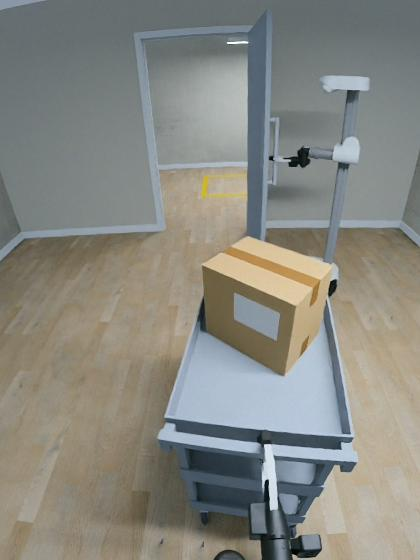

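Emit:
move(r1={"base":{"translate_m":-0.55,"strafe_m":0.65},"contact_limits":{"translate_m":0.7}}, blocking=false, cameras=[])

Emit:
wait(seconds=6, cameras=[])

Emit:
move(r1={"base":{"translate_m":-0.4},"contact_limits":{"translate_m":0.7}}, blocking=false, cameras=[])

Emit:
wait(seconds=6, cameras=["r1_head_camera"])

Scene clock: 856.87 s.
move: r1 moving
r1.base_odometry: x=-4.043 y=+2.296 heading=-0.182
r1.turned_by_wheels: -0.001
r1.turned_by_imu: -0.002
r1.base_tilt: forward=-1.6 right=+1.3
r1.lidar_m: 0.40 0.45 2.62 2.48 2.59 2.47 2.37 2.49 2.31 2.21 2.28 0.42
r1.base_status: translate_m moving; strafe_m moving
r1.joint_positions: lift_m=+0.690 arm_m=+0.000 wrist_yaw_rad=-0.003 wrist_pitch_rad=+0.007 wrist_roll_rad=+1.568 gripper_m=-0.035
r1.joint_status: not commanded
r1.measured_speeds: translate_m=-0.078 strafe_m=+0.094 rotate_rad=+0.002 lift_m=+0.000 arm_m=+0.000 wrist_yaw_rad=-0.014 wrist_pitch_rad=+0.000 wrist_roll_rad=+0.000
r1.motor_effort: lift_m=+22(22) arm_m=-4(4) wheel_0=-15(15) wheel_1=+3(7) wheel_2=+6(9)
r1.servo_current: wrist_yaw_rad=33(65) wrist_pitch_rad=46(52) wrist_roll_rad=46(65) gripper_m=72(78)
r1.contact_limits: translate_m 0.7
r1.hand_pose: x=+0.4591 y=-0.0882 z=+0.8660 quat_wxyz=(+0.708, +0.706, +0.001, -0.003) (m; r1's base frame)
r1.wrist_depth_mm: - - - - 220 1618 1205 / - - - 609 223 1576 - / - - 517 166 226 - - / - 462 459 167 228 - - / - 530 504 169 231 - - / - - 185 193 179 - - / - - - 127 238 140 -
r2: as last shown
r2.turned_by_imu: +0.002
r2.lidar_m: 0.40 3.29 3.52 1.23 4.58 1.97 1.50 1.42 1.55 1.25 1.19 0.42
r2.motor_effort: lift_m=+20(20) arm_m=-4(4) wheel_0=-23(23) wheel_1=-6(7) wheel_2=+7(8)
r2.servo_current: wrist_yaw_rad=65(65) wrist_pitch_rad=39(46) wrist_roll_rad=39(65) gripper_m=117(124)
r2.contact_limits: translate_m 0.8
r2.wrist_depth_mm: - - 220 165 285 336 387 / - - 220 166 290 336 387 / - - 222 167 286 338 392 / - - 221 167 294 338 397 / - - 223 167 297 343 397 / - - 212 168 178 345 397 / - - 220 - 306 330 -
pictures: none
No camera images: "cameras" was empty.

Scene clock: 860.67 s.
earlier move: r1 done
r1.base_odometry: x=-4.451 y=+3.007 heading=-0.181
r1.turned_by_wheels: +0.001
r1.turned_by_imu: +0.002
r1.base_tilt: forward=-1.6 right=+1.2
r1.lidar_m: 0.46 2.72 1.98 1.85 1.98 1.90 1.82 1.93 2.66 2.83 0.62 0.29
r1.base_status: done
r1.joint_positions: lift_m=+0.690 arm_m=+0.000 wrist_yaw_rad=+0.001 wrist_pitch_rad=+0.009 wrist_roll_rad=+1.568 gripper_m=-0.035
r1.joint_status: not commanded
r1.measured_speeds: all 0
r1.motor_effort: lift_m=+22(23) arm_m=-3(4) wheel_0=-2(16) wheel_1=+2(7) wheel_2=+0(10)
r1.servo_current: wrist_yaw_rad=52(65) wrist_pitch_rad=52(72) wrist_roll_rad=52(65) gripper_m=65(85)
r1.contact_limits: translate_m 0.7
r1.hand_pose: x=+0.4594 y=-0.0871 z=+0.8652 quat_wxyz=(+0.708, +0.706, +0.004, -0.003) (m; r1's base frame)
r1.wrist_depth_mm: - 355 355 - - - - / - 477 480 - - - - / - - - - - 150 - / - - - - - 170 - / - - - - - 1464 - / - - - 107 176 1618 1281 / - - 177 127 389 146 404
r2.base_odometry: x=-2.322 y=-2.341 heading=-0.972
r2.turned_by_wheels: +0.000
r2.turned_by_imu: +0.001
r2.base_tilt: forward=-0.5 right=+0.1
r2.lidar_m: 0.38 3.30 3.48 1.97 4.61 1.96 1.50 1.46 1.53 1.23 1.21 0.41
r2.base_status: not commanded
r2.joint_positions: lift_m=+0.850 arm_m=+0.000 wrist_yaw_rad=-0.009 wrist_pitch_rad=+0.003 wrist_roll_rad=+0.002 gripper_m=-0.028
r2.joint_status: not commanded
r2.measured_speeds: all 0
r2.motor_effort: lift_m=+20(20) arm_m=-4(4) wheel_0=-23(23) wheel_1=-6(7) wheel_2=+7(8)
r2.servo_current: wrist_yaw_rad=46(78) wrist_pitch_rad=39(46) wrist_roll_rad=52(65) gripper_m=111(130)
r2.contact_limits: translate_m 0.8
r2.hand_pose: x=+0.4585 y=-0.0900 z=+1.0271 quat_wxyz=(+1.000, +0.001, +0.002, -0.004) (m; r2's base frame)
r2.wrist_depth_mm: - - 220 165 283 336 387 / - - 220 166 291 336 389 / - - 220 167 286 338 392 / - - 221 167 294 340 394 / - - 223 167 297 342 394 / - - 212 168 178 345 399 / - - 220 - 306 329 -
wait: 3.80 of 6 s (r1 has come to rest)
pictures: none
No camera images: "cameras" was empty.

Scene clock: 861.17 s.
move: r1 moving
r1.base_odometry: x=-4.482 y=+3.012 heading=-0.181
r1.turned_by_wheels: +0.000
r1.turned_by_imu: -0.001
r1.base_tilt: forward=-1.6 right=+1.2
r1.lidar_m: 0.45 2.73 1.98 1.85 1.97 1.89 1.81 1.91 2.58 2.84 0.67 0.32
r1.base_status: translate_m moving
r1.joint_positions: lift_m=+0.690 arm_m=+0.000 wrist_yaw_rad=+0.001 wrist_pitch_rad=+0.010 wrist_roll_rad=+1.568 gripper_m=-0.035
r1.joint_status: not commanded
r1.measured_speeds: translate_m=-0.121 strafe_m=+0.000 rotate_rad=-0.003 lift_m=+0.000 arm_m=+0.000 wrist_yaw_rad=+0.000 wrist_pitch_rad=+0.000 wrist_roll_rad=+0.000
r1.motor_effort: lift_m=+22(22) arm_m=-4(4) wheel_0=-9(9) wheel_1=-7(8) wheel_2=+10(11)
r1.servo_current: wrist_yaw_rad=39(65) wrist_pitch_rad=59(65) wrist_roll_rad=46(59) gripper_m=59(72)
r1.contact_limits: translate_m 0.7
r1.hand_pose: x=+0.4594 y=-0.0871 z=+0.8651 quat_wxyz=(+0.708, +0.706, +0.004, -0.003) (m; r1's base frame)
r1.wrist_depth_mm: - 351 353 - - - - / - 466 480 - - 130 - / - - - - - 146 - / - - - - - 172 - / - - - - 218 1499 - / - - - 114 176 1537 1255 / - - 178 128 392 145 407
r2: as last shown
r2.turned_by_imu: +0.000
r2.base_tilt: forward=-0.6 right=+0.1
r2.lidar_m: 0.40 3.29 3.52 1.99 4.60 1.99 1.49 1.45 1.55 1.25 1.21 0.43
r2.motor_effort: lift_m=+20(20) arm_m=-4(4) wheel_0=-23(23) wheel_1=-6(6) wheel_2=+7(8)
r2.servo_current: wrist_yaw_rad=65(72) wrist_pitch_rad=39(46) wrist_roll_rad=46(52) gripper_m=124(130)
r2.contact_limits: translate_m 0.8
r2.wrist_depth_mm: - - 219 165 285 334 387 / - - 220 166 291 338 387 / - - 220 166 285 338 392 / - - 222 167 294 340 392 / - - 223 167 294 342 394 / - - 212 168 178 343 394 / - - 220 - 306 329 -
pictures: none
No camera images: "cameras" was empty.

Scene clock: 863.50 s.
earlier move: r1 done
r1.base_odometry: x=-4.845 y=+3.079 heading=-0.181
r1.turned_by_wheels: +0.000
r1.turned_by_imu: +0.001
r1.base_tilt: forward=-1.5 right=+1.2
r1.lidar_m: 0.44 2.70 1.94 1.87 1.98 1.52 1.44 1.49 2.06 2.84 2.96 0.35
r1.base_status: done
r1.joint_positions: lift_m=+0.690 arm_m=+0.000 wrist_yaw_rad=+0.001 wrist_pitch_rad=+0.010 wrist_roll_rad=+1.568 gripper_m=-0.035
r1.joint_status: not commanded
r1.measured_speeds: all 0
r1.motor_effort: lift_m=+22(23) arm_m=-4(4) wheel_0=-1(10) wheel_1=-2(8) wheel_2=+1(13)
r1.servo_current: wrist_yaw_rad=52(72) wrist_pitch_rad=52(65) wrist_roll_rad=46(72) gripper_m=59(72)
r1.contact_limits: translate_m 0.7
r1.hand_pose: x=+0.4594 y=-0.0871 z=+0.8651 quat_wxyz=(+0.708, +0.706, +0.004, -0.003) (m; r1's base frame)
r1.wrist_depth_mm: - 373 373 - 144 144 - / - 392 397 - 158 154 - / - 525 504 102 170 171 - / - - - 111 189 - - / - - - 122 213 1618 - / - - - 150 181 1576 - / - - 177 140 276 143 1205
r2.base_odometry: x=-2.322 y=-2.341 heading=-0.972
r2.turned_by_wheels: +0.000
r2.turned_by_imu: +0.000
r2.base_tilt: forward=-0.5 right=+0.1
r2.lidar_m: 0.40 3.30 3.49 2.32 4.59 1.98 1.50 1.43 1.56 1.26 1.21 0.40
r2.base_status: not commanded
r2.joint_positions: lift_m=+0.850 arm_m=+0.000 wrist_yaw_rad=-0.009 wrist_pitch_rad=+0.003 wrist_roll_rad=+0.002 gripper_m=-0.028
r2.joint_status: not commanded
r2.measured_speeds: all 0
r2.motor_effort: lift_m=+20(20) arm_m=-4(4) wheel_0=-22(23) wheel_1=-6(7) wheel_2=+7(8)
r2.servo_current: wrist_yaw_rad=52(72) wrist_pitch_rad=46(46) wrist_roll_rad=59(59) gripper_m=111(130)
r2.contact_limits: translate_m 0.8
r2.hand_pose: x=+0.4585 y=-0.0900 z=+1.0271 quat_wxyz=(+1.000, +0.001, +0.002, -0.004) (m; r2's base frame)
r2.wrist_depth_mm: - - 219 166 283 336 387 / - - 220 166 291 338 387 / - - 221 166 286 338 389 / - - 221 167 293 340 394 / - - 224 167 296 342 394 / - - 213 167 177 343 397 / - - 221 - 306 329 -
wait: 2.33 of 6 s (r1 has come to rest)
pictures: r1_head_camera
Images, in order (width x height): r1_head_camera 420x560.

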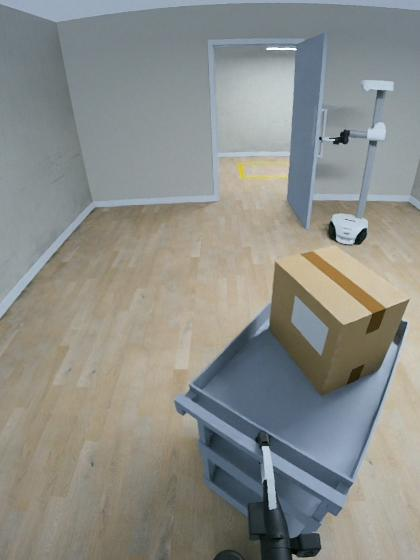

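Emit:
move(r1={"base":{"strafe_m":-0.33},"contact_limits":{"strafe_m":0.7}}, blocking=false, cameras=[])

Emit:
wait(seconds=5, cameras=["r1_head_camera"])

Scene clock: 869.50 s.
move: r1 moving
r1.base_odometry: x=-4.851 y=+3.043 heading=-0.180
r1.turned_by_wheels: +0.001
r1.turned_by_imu: +0.000
r1.base_tilt: forward=-1.6 right=+1.2
r1.lidar_m: 0.44 0.57 1.99 1.87 2.00 1.48 1.44 1.51 2.09 2.79 2.91 0.35
r1.base_status: strafe_m moving
r1.joint_positions: lift_m=+0.690 arm_m=+0.000 wrist_yaw_rad=+0.004 wrist_pitch_rad=+0.010 wrist_roll_rad=+1.568 gripper_m=-0.035
r1.joint_status: not commanded
r1.measured_speeds: translate_m=+0.001 strafe_m=-0.140 rotate_rad=-0.006 lift_m=+0.000 arm_m=+0.000 wrist_yaw_rad=+0.000 wrist_pitch_rad=+0.000 wrist_roll_rad=+0.000
r1.motor_effort: lift_m=+22(22) arm_m=-3(4) wheel_0=+16(17) wheel_1=-9(10) wheel_2=+0(1)
r1.servo_current: wrist_yaw_rad=59(59) wrist_pitch_rad=59(65) wrist_roll_rad=20(72) gripper_m=65(72)
r1.contact_limits: strafe_m 0.7
r1.hand_pose: x=+0.4596 y=-0.0864 z=+0.8651 quat_wxyz=(+0.708, +0.706, +0.005, -0.002) (m; r1's base frame)
r1.wrist_depth_mm: - 379 384 - 146 146 - / - 382 387 - 156 154 - / - 508 484 103 171 169 - / - - - 113 190 - - / - - - - 212 1618 - / - - - - 183 1618 - / - - 177 155 180 143 1205
r2: as last shown
r2.turned_by_imu: +0.001
r2.base_tilt: forward=-0.6 right=+0.1
r2.lidar_m: 0.41 3.30 3.49 2.31 4.60 1.98 1.49 1.43 1.56 1.24 1.20 0.43
r2.motor_effort: lift_m=+20(20) arm_m=-4(4) wheel_0=-23(23) wheel_1=-6(7) wheel_2=+8(8)
r2.servo_current: wrist_yaw_rad=65(65) wrist_pitch_rad=39(46) wrist_roll_rad=39(59) gripper_m=124(130)
r2.contact_limits: translate_m 0.8
r2.wrist_depth_mm: - - 219 165 283 336 387 / - - 220 166 291 336 389 / - - 220 166 286 338 387 / - - 221 167 294 338 392 / - - 224 167 296 342 394 / - - 213 168 177 343 397 / - - 220 - 306 329 -
pictures: none
No camera images: "cameras" was empty.

Scene clock: 871.43 s.
earlier move: r1 done
r1.base_odometry: x=-4.904 y=+2.754 heading=-0.181
r1.turned_by_wheels: +0.000
r1.turned_by_imu: -0.001
r1.base_tilt: forward=-1.6 right=+1.3
r1.lidar_m: 0.40 0.44 2.29 2.18 2.07 1.49 1.43 1.51 2.11 2.51 2.59 0.41
r1.base_status: done
r1.joint_positions: lift_m=+0.690 arm_m=+0.000 wrist_yaw_rad=+0.003 wrist_pitch_rad=+0.010 wrist_roll_rad=+1.568 gripper_m=-0.035
r1.joint_status: not commanded
r1.measured_speeds: all 0
r1.motor_effort: lift_m=+22(23) arm_m=+3(4) wheel_0=+3(17) wheel_1=-1(11) wheel_2=+1(3)
r1.servo_current: wrist_yaw_rad=52(65) wrist_pitch_rad=46(65) wrist_roll_rad=39(72) gripper_m=65(72)
r1.contact_limits: strafe_m 0.7
r1.hand_pose: x=+0.4595 y=-0.0866 z=+0.8651 quat_wxyz=(+0.708, +0.706, +0.004, -0.002) (m; r1's base frame)
r1.wrist_depth_mm: - - - - 211 1618 1205 / - - - - 214 - - / - 544 500 159 217 - - / - 455 452 160 222 - - / - 530 512 164 226 - - / - - 549 188 181 - - / - - 177 140 236 134 -
r2.base_odometry: x=-2.322 y=-2.341 heading=-0.972
r2.turned_by_wheels: +0.000
r2.turned_by_imu: +0.000
r2.base_tilt: forward=-0.6 right=+0.1
r2.lidar_m: 0.41 3.29 3.48 2.20 4.59 1.99 1.51 1.44 1.53 1.26 1.19 0.41
r2.base_status: not commanded
r2.joint_positions: lift_m=+0.850 arm_m=+0.000 wrist_yaw_rad=-0.009 wrist_pitch_rad=+0.003 wrist_roll_rad=+0.002 gripper_m=-0.028
r2.joint_status: not commanded
r2.measured_speeds: all 0
r2.motor_effort: lift_m=+20(20) arm_m=-4(4) wheel_0=-23(23) wheel_1=-6(7) wheel_2=+7(8)
r2.servo_current: wrist_yaw_rad=59(78) wrist_pitch_rad=33(52) wrist_roll_rad=39(59) gripper_m=130(130)
r2.contact_limits: translate_m 0.8
r2.hand_pose: x=+0.4585 y=-0.0900 z=+1.0271 quat_wxyz=(+1.000, +0.001, +0.002, -0.004) (m; r2's base frame)
r2.wrist_depth_mm: - - 219 165 285 336 387 / - - 220 166 291 336 387 / - - 221 167 287 336 392 / - - 222 167 294 340 392 / - - 224 167 296 343 397 / - - 212 168 177 343 397 / - - 220 - 306 330 -
wait: 1.93 of 5 s (r1 has come to rest)
pictures: r1_head_camera
Images, in order (width x height): r1_head_camera 420x560.

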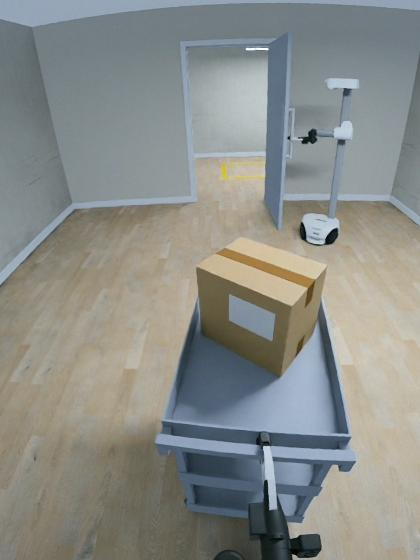

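Emit:
move(r1={"base":{"translate_m":0.35,"strafe_m":0.01},"contact_limits":{"translate_m":0.7}}, blocking=false, cameras=[])

Emit:
wait(seconds=5, cameras=["r1_head_camera"])

Scene clock: 875.87 s.
move: r1 moving
r1.base_odometry: x=-4.873 y=+2.750 heading=-0.181
r1.turned_by_wheels: +0.000
r1.turned_by_imu: +0.000
r1.base_tilt: forward=-1.6 right=+1.3
r1.lidar_m: 0.39 0.43 2.30 2.20 2.11 1.52 1.45 1.53 2.10 2.50 2.62 0.41
r1.base_status: translate_m moving; strafe_m moving
r1.joint_positions: lift_m=+0.690 arm_m=+0.000 wrist_yaw_rad=-0.001 wrist_pitch_rad=+0.010 wrist_roll_rad=+1.568 gripper_m=-0.035
r1.joint_status: not commanded
r1.measured_speeds: translate_m=+0.123 strafe_m=+0.002 rotate_rad=-0.001 lift_m=+0.000 arm_m=+0.000 wrist_yaw_rad=-0.035 wrist_pitch_rad=+0.000 wrist_roll_rad=+0.000
r1.motor_effort: lift_m=+22(22) arm_m=+4(4) wheel_0=+6(10) wheel_1=+7(9) wheel_2=-13(13)
r1.servo_current: wrist_yaw_rad=52(59) wrist_pitch_rad=59(65) wrist_roll_rad=26(59) gripper_m=65(65)
r1.contact_limits: translate_m 0.7
r1.hand_pose: x=+0.4591 y=-0.0878 z=+0.8651 quat_wxyz=(+0.708, +0.706, +0.003, -0.004) (m; r1's base frame)
r1.wrist_depth_mm: - - - - 216 1576 1182 / - - - 627 219 1576 - / - - 525 484 220 - - / - 459 452 162 224 - - / - 512 492 164 227 - - / - - 525 188 181 - - / - - 177 139 231 143 -
r2: as last shown
r2.turned_by_imu: +0.001
r2.base_tilt: forward=-0.5 right=+0.1
r2.lidar_m: 0.39 3.29 3.51 2.19 4.58 1.97 1.47 1.45 1.55 1.24 1.22 0.42
r2.motor_effort: lift_m=+20(20) arm_m=-4(4) wheel_0=-22(23) wheel_1=-6(6) wheel_2=+8(8)
r2.servo_current: wrist_yaw_rad=65(72) wrist_pitch_rad=39(46) wrist_roll_rad=39(52) gripper_m=124(124)
r2.contact_limits: translate_m 0.8
r2.wrist_depth_mm: - - 220 165 283 336 387 / - - 220 165 291 338 389 / - - 220 167 287 338 389 / - - 221 167 293 340 392 / - - 224 168 296 340 397 / - - 213 168 178 345 397 / - - 220 - 306 330 -
pictures: none
No camera images: "cameras" was empty.

Scene clock: 878.03 s.
earlier move: r1 done
r1.base_odometry: x=-4.558 y=+2.701 heading=-0.181
r1.turned_by_wheels: +0.000
r1.turned_by_imu: -0.001
r1.base_tilt: forward=-1.6 right=+1.3
r1.lidar_m: 0.42 3.17 2.31 2.18 2.30 1.87 1.78 1.88 2.55 2.50 2.61 0.36
r1.base_status: done
r1.joint_positions: lift_m=+0.690 arm_m=+0.000 wrist_yaw_rad=-0.002 wrist_pitch_rad=+0.010 wrist_roll_rad=+1.568 gripper_m=-0.035
r1.joint_status: not commanded
r1.measured_speeds: all 0
r1.motor_effort: lift_m=+22(23) arm_m=-4(4) wheel_0=+1(10) wheel_1=+1(9) wheel_2=+0(14)
r1.servo_current: wrist_yaw_rad=33(65) wrist_pitch_rad=59(65) wrist_roll_rad=65(65) gripper_m=59(65)
r1.contact_limits: translate_m 0.7
r1.hand_pose: x=+0.4591 y=-0.0881 z=+0.8651 quat_wxyz=(+0.708, +0.706, +0.003, -0.004) (m; r1's base frame)
r1.wrist_depth_mm: - 492 477 114 170 170 - / - 413 415 120 179 - - / - 436 439 128 191 - - / - - 530 136 204 - - / - - - 148 220 - - / - - - - 180 1618 - / - - 177 140 252 142 -
r2.base_odometry: x=-2.322 y=-2.341 heading=-0.972
r2.turned_by_wheels: +0.000
r2.turned_by_imu: +0.000
r2.base_tilt: forward=-0.6 right=+0.1
r2.lidar_m: 0.41 3.29 3.45 1.89 4.60 1.97 1.49 1.44 1.53 1.25 1.20 0.38
r2.base_status: not commanded
r2.joint_positions: lift_m=+0.850 arm_m=+0.000 wrist_yaw_rad=-0.009 wrist_pitch_rad=+0.003 wrist_roll_rad=+0.002 gripper_m=-0.028
r2.joint_status: not commanded
r2.measured_speeds: all 0
r2.motor_effort: lift_m=+20(20) arm_m=-4(4) wheel_0=-22(23) wheel_1=-6(7) wheel_2=+8(8)
r2.servo_current: wrist_yaw_rad=72(72) wrist_pitch_rad=46(52) wrist_roll_rad=46(59) gripper_m=117(124)
r2.contact_limits: translate_m 0.8
r2.hand_pose: x=+0.4585 y=-0.0900 z=+1.0271 quat_wxyz=(+1.000, +0.001, +0.002, -0.004) (m; r2's base frame)
r2.wrist_depth_mm: - - 219 165 283 334 389 / - - 220 165 291 336 387 / - - 221 167 287 338 389 / - - 222 167 293 340 392 / - - 223 167 297 342 392 / - - 213 167 177 343 394 / - - 220 - 306 330 -
wait: 2.17 of 5 s (r1 has come to rest)
pictures: r1_head_camera
Images, in order (width x height): r1_head_camera 420x560.

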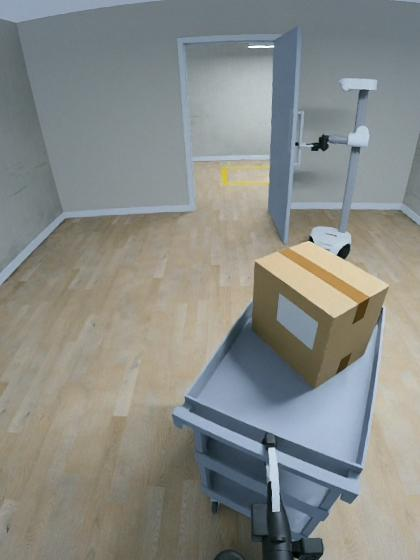

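Emit:
move(r1={"base":{"translate_m":-0.5,"strafe_m":0.2},"contact_limits":{"translate_m":0.7}}, blocking=false, cameras=[])

Emit:
wait(seconds=6, cameras=[])

Emit:
move(r1={"base":{"translate_m":-0.65,"strafe_m":-0.2},"contact_limits":{"translate_m":0.7}}, blocking=false, cameras=[])

Emit:
wait(seconds=6, cameras=["r1_head_camera"])

Scene clock: 903.10 s.
move: r1 moving
r1.base_odometry: x=-4.586 y=+2.719 heading=-0.181
r1.turned_by_wheels: -0.001
r1.turned_by_imu: -0.001
r1.base_tilt: forward=-1.6 right=+1.3
r1.lidar_m: 0.42 3.15 2.29 2.15 2.30 1.84 1.75 1.85 2.53 2.51 2.62 0.38
r1.base_status: translate_m moving; strafe_m moving
r1.joint_positions: lift_m=+0.690 arm_m=+0.000 wrist_yaw_rad=-0.002 wrist_pitch_rad=+0.010 wrist_roll_rad=+1.568 gripper_m=-0.035
r1.joint_status: not commanded
r1.measured_speeds: translate_m=-0.123 strafe_m=+0.047 rotate_rad=-0.001 lift_m=+0.000 arm_m=+0.000 wrist_yaw_rad=+0.000 wrist_pitch_rad=+0.000 wrist_roll_rad=+0.000
r1.motor_effort: lift_m=+22(23) arm_m=-3(4) wheel_0=-11(13) wheel_1=-6(8) wheel_2=+10(10)
r1.servo_current: wrist_yaw_rad=39(52) wrist_pitch_rad=52(65) wrist_roll_rad=33(59) gripper_m=59(65)
r1.contact_limits: translate_m 0.7
r1.hand_pose: x=+0.4591 y=-0.0881 z=+0.8651 quat_wxyz=(+0.708, +0.706, +0.003, -0.004) (m; r1's base frame)
r1.wrist_depth_mm: - 500 488 116 173 174 - / - 421 424 122 183 - - / - 433 436 - 194 - - / - 564 521 - 206 - - / - - - 151 220 - - / - - - 188 180 1756 - / - - 178 140 252 143 -
r2: as last shown
r2.turned_by_imu: +0.001
r2.lidar_m: 0.41 3.29 3.50 1.91 4.59 1.99 1.49 1.45 1.54 1.27 1.21 0.40
r2.motor_effort: lift_m=+20(20) arm_m=-4(4) wheel_0=-23(23) wheel_1=-6(7) wheel_2=+7(8)
r2.servo_current: wrist_yaw_rad=78(78) wrist_pitch_rad=46(46) wrist_roll_rad=46(52) gripper_m=124(124)
r2.contact_limits: translate_m 0.8
r2.wrist_depth_mm: - - 219 165 283 334 387 / - - 220 166 290 336 389 / - - 220 166 285 338 392 / - - 222 167 293 342 392 / - - 223 167 296 342 394 / - - 213 167 177 345 399 / - - 220 - 307 329 -
pictures: none
No camera images: "cameras" was empty.

Scene clock: 905.80 s.
earlier move: r1 done
r1.base_odometry: x=-5.014 y=+2.988 heading=-0.181
r1.turned_by_wheels: +0.000
r1.turned_by_imu: +0.001
r1.base_tilt: forward=-1.6 right=+1.3
r1.lidar_m: 0.42 0.48 2.08 1.98 1.86 1.33 1.27 1.33 1.86 2.72 2.81 0.38
r1.base_status: done
r1.joint_positions: lift_m=+0.690 arm_m=+0.000 wrist_yaw_rad=+0.002 wrist_pitch_rad=+0.010 wrist_roll_rad=+1.568 gripper_m=-0.035
r1.joint_status: not commanded
r1.measured_speeds: all 0
r1.motor_effort: lift_m=+22(23) arm_m=-4(4) wheel_0=-3(14) wheel_1=-2(8) wheel_2=-2(13)
r1.servo_current: wrist_yaw_rad=39(78) wrist_pitch_rad=52(65) wrist_roll_rad=46(72) gripper_m=59(65)
r1.contact_limits: translate_m 0.7
r1.hand_pose: x=+0.4594 y=-0.0869 z=+0.8651 quat_wxyz=(+0.708, +0.706, +0.004, -0.003) (m; r1's base frame)
r1.wrist_depth_mm: - - - - 186 187 - / - 492 477 133 194 - - / - 430 436 - 202 - - / - 504 484 148 211 - - / - - 585 156 222 - - / - - - 188 181 1708 - / - - 178 160 244 143 -
r2.base_odometry: x=-2.322 y=-2.341 heading=-0.972
r2.turned_by_wheels: +0.000
r2.turned_by_imu: +0.000
r2.base_tilt: forward=-0.6 right=+0.1
r2.lidar_m: 0.40 3.28 3.50 2.42 4.58 1.94 1.50 1.45 1.54 1.27 1.22 0.37
r2.base_status: not commanded
r2.joint_positions: lift_m=+0.850 arm_m=+0.000 wrist_yaw_rad=-0.009 wrist_pitch_rad=+0.003 wrist_roll_rad=+0.002 gripper_m=-0.028
r2.joint_status: not commanded
r2.measured_speeds: all 0
r2.motor_effort: lift_m=+20(20) arm_m=-4(4) wheel_0=-23(23) wheel_1=-6(7) wheel_2=+8(8)
r2.servo_current: wrist_yaw_rad=52(78) wrist_pitch_rad=46(52) wrist_roll_rad=59(65) gripper_m=124(130)
r2.contact_limits: translate_m 0.8
r2.hand_pose: x=+0.4585 y=-0.0900 z=+1.0271 quat_wxyz=(+1.000, +0.001, +0.002, -0.004) (m; r2's base frame)
r2.wrist_depth_mm: - - 219 165 285 338 389 / - - 220 166 291 336 387 / - - 221 166 286 338 389 / - - 222 167 294 340 392 / - - 223 168 296 343 394 / - - 213 168 178 343 397 / - - 220 - 307 330 -
wait: 2.70 of 6 s (r1 has come to rest)
pictures: none
No camera images: "cameras" was empty.

Scene clock: 906.30 s.
move: r1 moving
r1.base_odometry: x=-5.046 y=+2.984 heading=-0.181
r1.turned_by_wheels: +0.000
r1.turned_by_imu: +0.000
r1.base_tilt: forward=-1.5 right=+1.3
r1.lidar_m: 0.42 0.48 2.05 1.99 1.83 1.33 1.26 1.32 1.81 2.71 2.82 0.40
r1.base_status: translate_m moving; strafe_m moving
r1.joint_positions: lift_m=+0.690 arm_m=+0.000 wrist_yaw_rad=+0.003 wrist_pitch_rad=+0.010 wrist_roll_rad=+1.568 gripper_m=-0.035
r1.joint_status: not commanded
r1.measured_speeds: translate_m=-0.122 strafe_m=-0.038 rotate_rad=-0.001 lift_m=+0.000 arm_m=+0.000 wrist_yaw_rad=+0.000 wrist_pitch_rad=+0.000 wrist_roll_rad=+0.000
r1.motor_effort: lift_m=+22(23) arm_m=-3(4) wheel_0=-1(7) wheel_1=-7(10) wheel_2=+13(13)
r1.servo_current: wrist_yaw_rad=59(65) wrist_pitch_rad=52(59) wrist_roll_rad=46(65) gripper_m=59(65)
r1.contact_limits: translate_m 0.7
r1.hand_pose: x=+0.4595 y=-0.0866 z=+0.8651 quat_wxyz=(+0.708, +0.706, +0.004, -0.002) (m; r1's base frame)
r1.wrist_depth_mm: - - - - 185 - - / - 492 480 133 193 - - / - 427 433 - 202 - - / - 504 488 - 212 - - / - - 591 155 222 - - / - - - 189 182 1708 - / - - 178 160 244 142 -
r2: as last shown
r2.lidar_m: 0.42 3.27 3.48 2.45 4.60 2.00 1.49 1.43 1.55 1.23 1.20 0.41
r2.motor_effort: lift_m=+20(20) arm_m=-4(4) wheel_0=-23(23) wheel_1=-6(7) wheel_2=+7(8)
r2.servo_current: wrist_yaw_rad=52(59) wrist_pitch_rad=46(46) wrist_roll_rad=33(59) gripper_m=117(124)
r2.contact_limits: translate_m 0.8
r2.wrist_depth_mm: - - 220 165 285 336 387 / - - 220 166 291 336 389 / - - 220 167 287 338 392 / - - 221 167 293 338 392 / - - 223 168 296 342 397 / - - 213 167 177 345 397 / - - 220 - 306 327 -
pictures: none
No camera images: "cameras" was empty.

Scene clock: 909.50 s.
earlier move: r1 done
r1.base_odometry: x=-5.689 y=+2.908 heading=-0.181
r1.turned_by_wheels: +0.000
r1.turned_by_imu: -0.001
r1.base_tilt: forward=-1.6 right=+1.3
r1.lidar_m: 0.33 0.30 2.30 2.21 0.91 0.66 0.64 0.69 0.96 2.51 2.59 0.46
r1.base_status: done
r1.joint_positions: lift_m=+0.690 arm_m=+0.000 wrist_yaw_rad=+0.003 wrist_pitch_rad=+0.010 wrist_roll_rad=+1.569 gripper_m=-0.035
r1.joint_status: not commanded
r1.measured_speeds: all 0
r1.motor_effort: lift_m=+22(23) arm_m=-3(4) wheel_0=-2(7) wheel_1=+0(10) wheel_2=+0(15)
r1.servo_current: wrist_yaw_rad=52(72) wrist_pitch_rad=59(65) wrist_roll_rad=39(65) gripper_m=52(65)
r1.contact_limits: translate_m 0.7
r1.hand_pose: x=+0.4595 y=-0.0866 z=+0.8651 quat_wxyz=(+0.708, +0.706, +0.004, -0.002) (m; r1's base frame)
r1.wrist_depth_mm: - - - - - 1618 1160 / - - - - 304 310 314 / - - - - 277 1708 1205 / - - - 258 257 1808 - / - - 627 237 240 - - / - 452 436 189 182 - - / - 445 178 140 213 133 -
r2.base_odometry: x=-2.322 y=-2.341 heading=-0.972
r2.turned_by_wheels: +0.000
r2.turned_by_imu: +0.000
r2.base_tilt: forward=-0.6 right=+0.1
r2.lidar_m: 0.40 3.29 3.50 2.99 4.59 2.01 1.51 1.45 1.52 1.24 1.20 0.43
r2.base_status: not commanded
r2.joint_positions: lift_m=+0.850 arm_m=+0.000 wrist_yaw_rad=-0.009 wrist_pitch_rad=+0.003 wrist_roll_rad=+0.002 gripper_m=-0.028
r2.joint_status: not commanded
r2.measured_speeds: all 0
r2.motor_effort: lift_m=+20(20) arm_m=-4(4) wheel_0=-22(23) wheel_1=-6(7) wheel_2=+8(8)
r2.servo_current: wrist_yaw_rad=59(78) wrist_pitch_rad=46(46) wrist_roll_rad=52(59) gripper_m=117(130)
r2.contact_limits: translate_m 0.8
r2.hand_pose: x=+0.4585 y=-0.0900 z=+1.0271 quat_wxyz=(+1.000, +0.001, +0.002, -0.004) (m; r2's base frame)
r2.wrist_depth_mm: - - 220 165 285 334 387 / - - 218 166 291 336 387 / - - 220 167 286 338 389 / - - 222 167 293 342 392 / - - 224 167 297 343 392 / - - 213 168 177 345 399 / - - 220 - 304 329 -
wait: 3.20 of 6 s (r1 has come to rest)
pictures: r1_head_camera
Images, in order (width x height): r1_head_camera 420x560.

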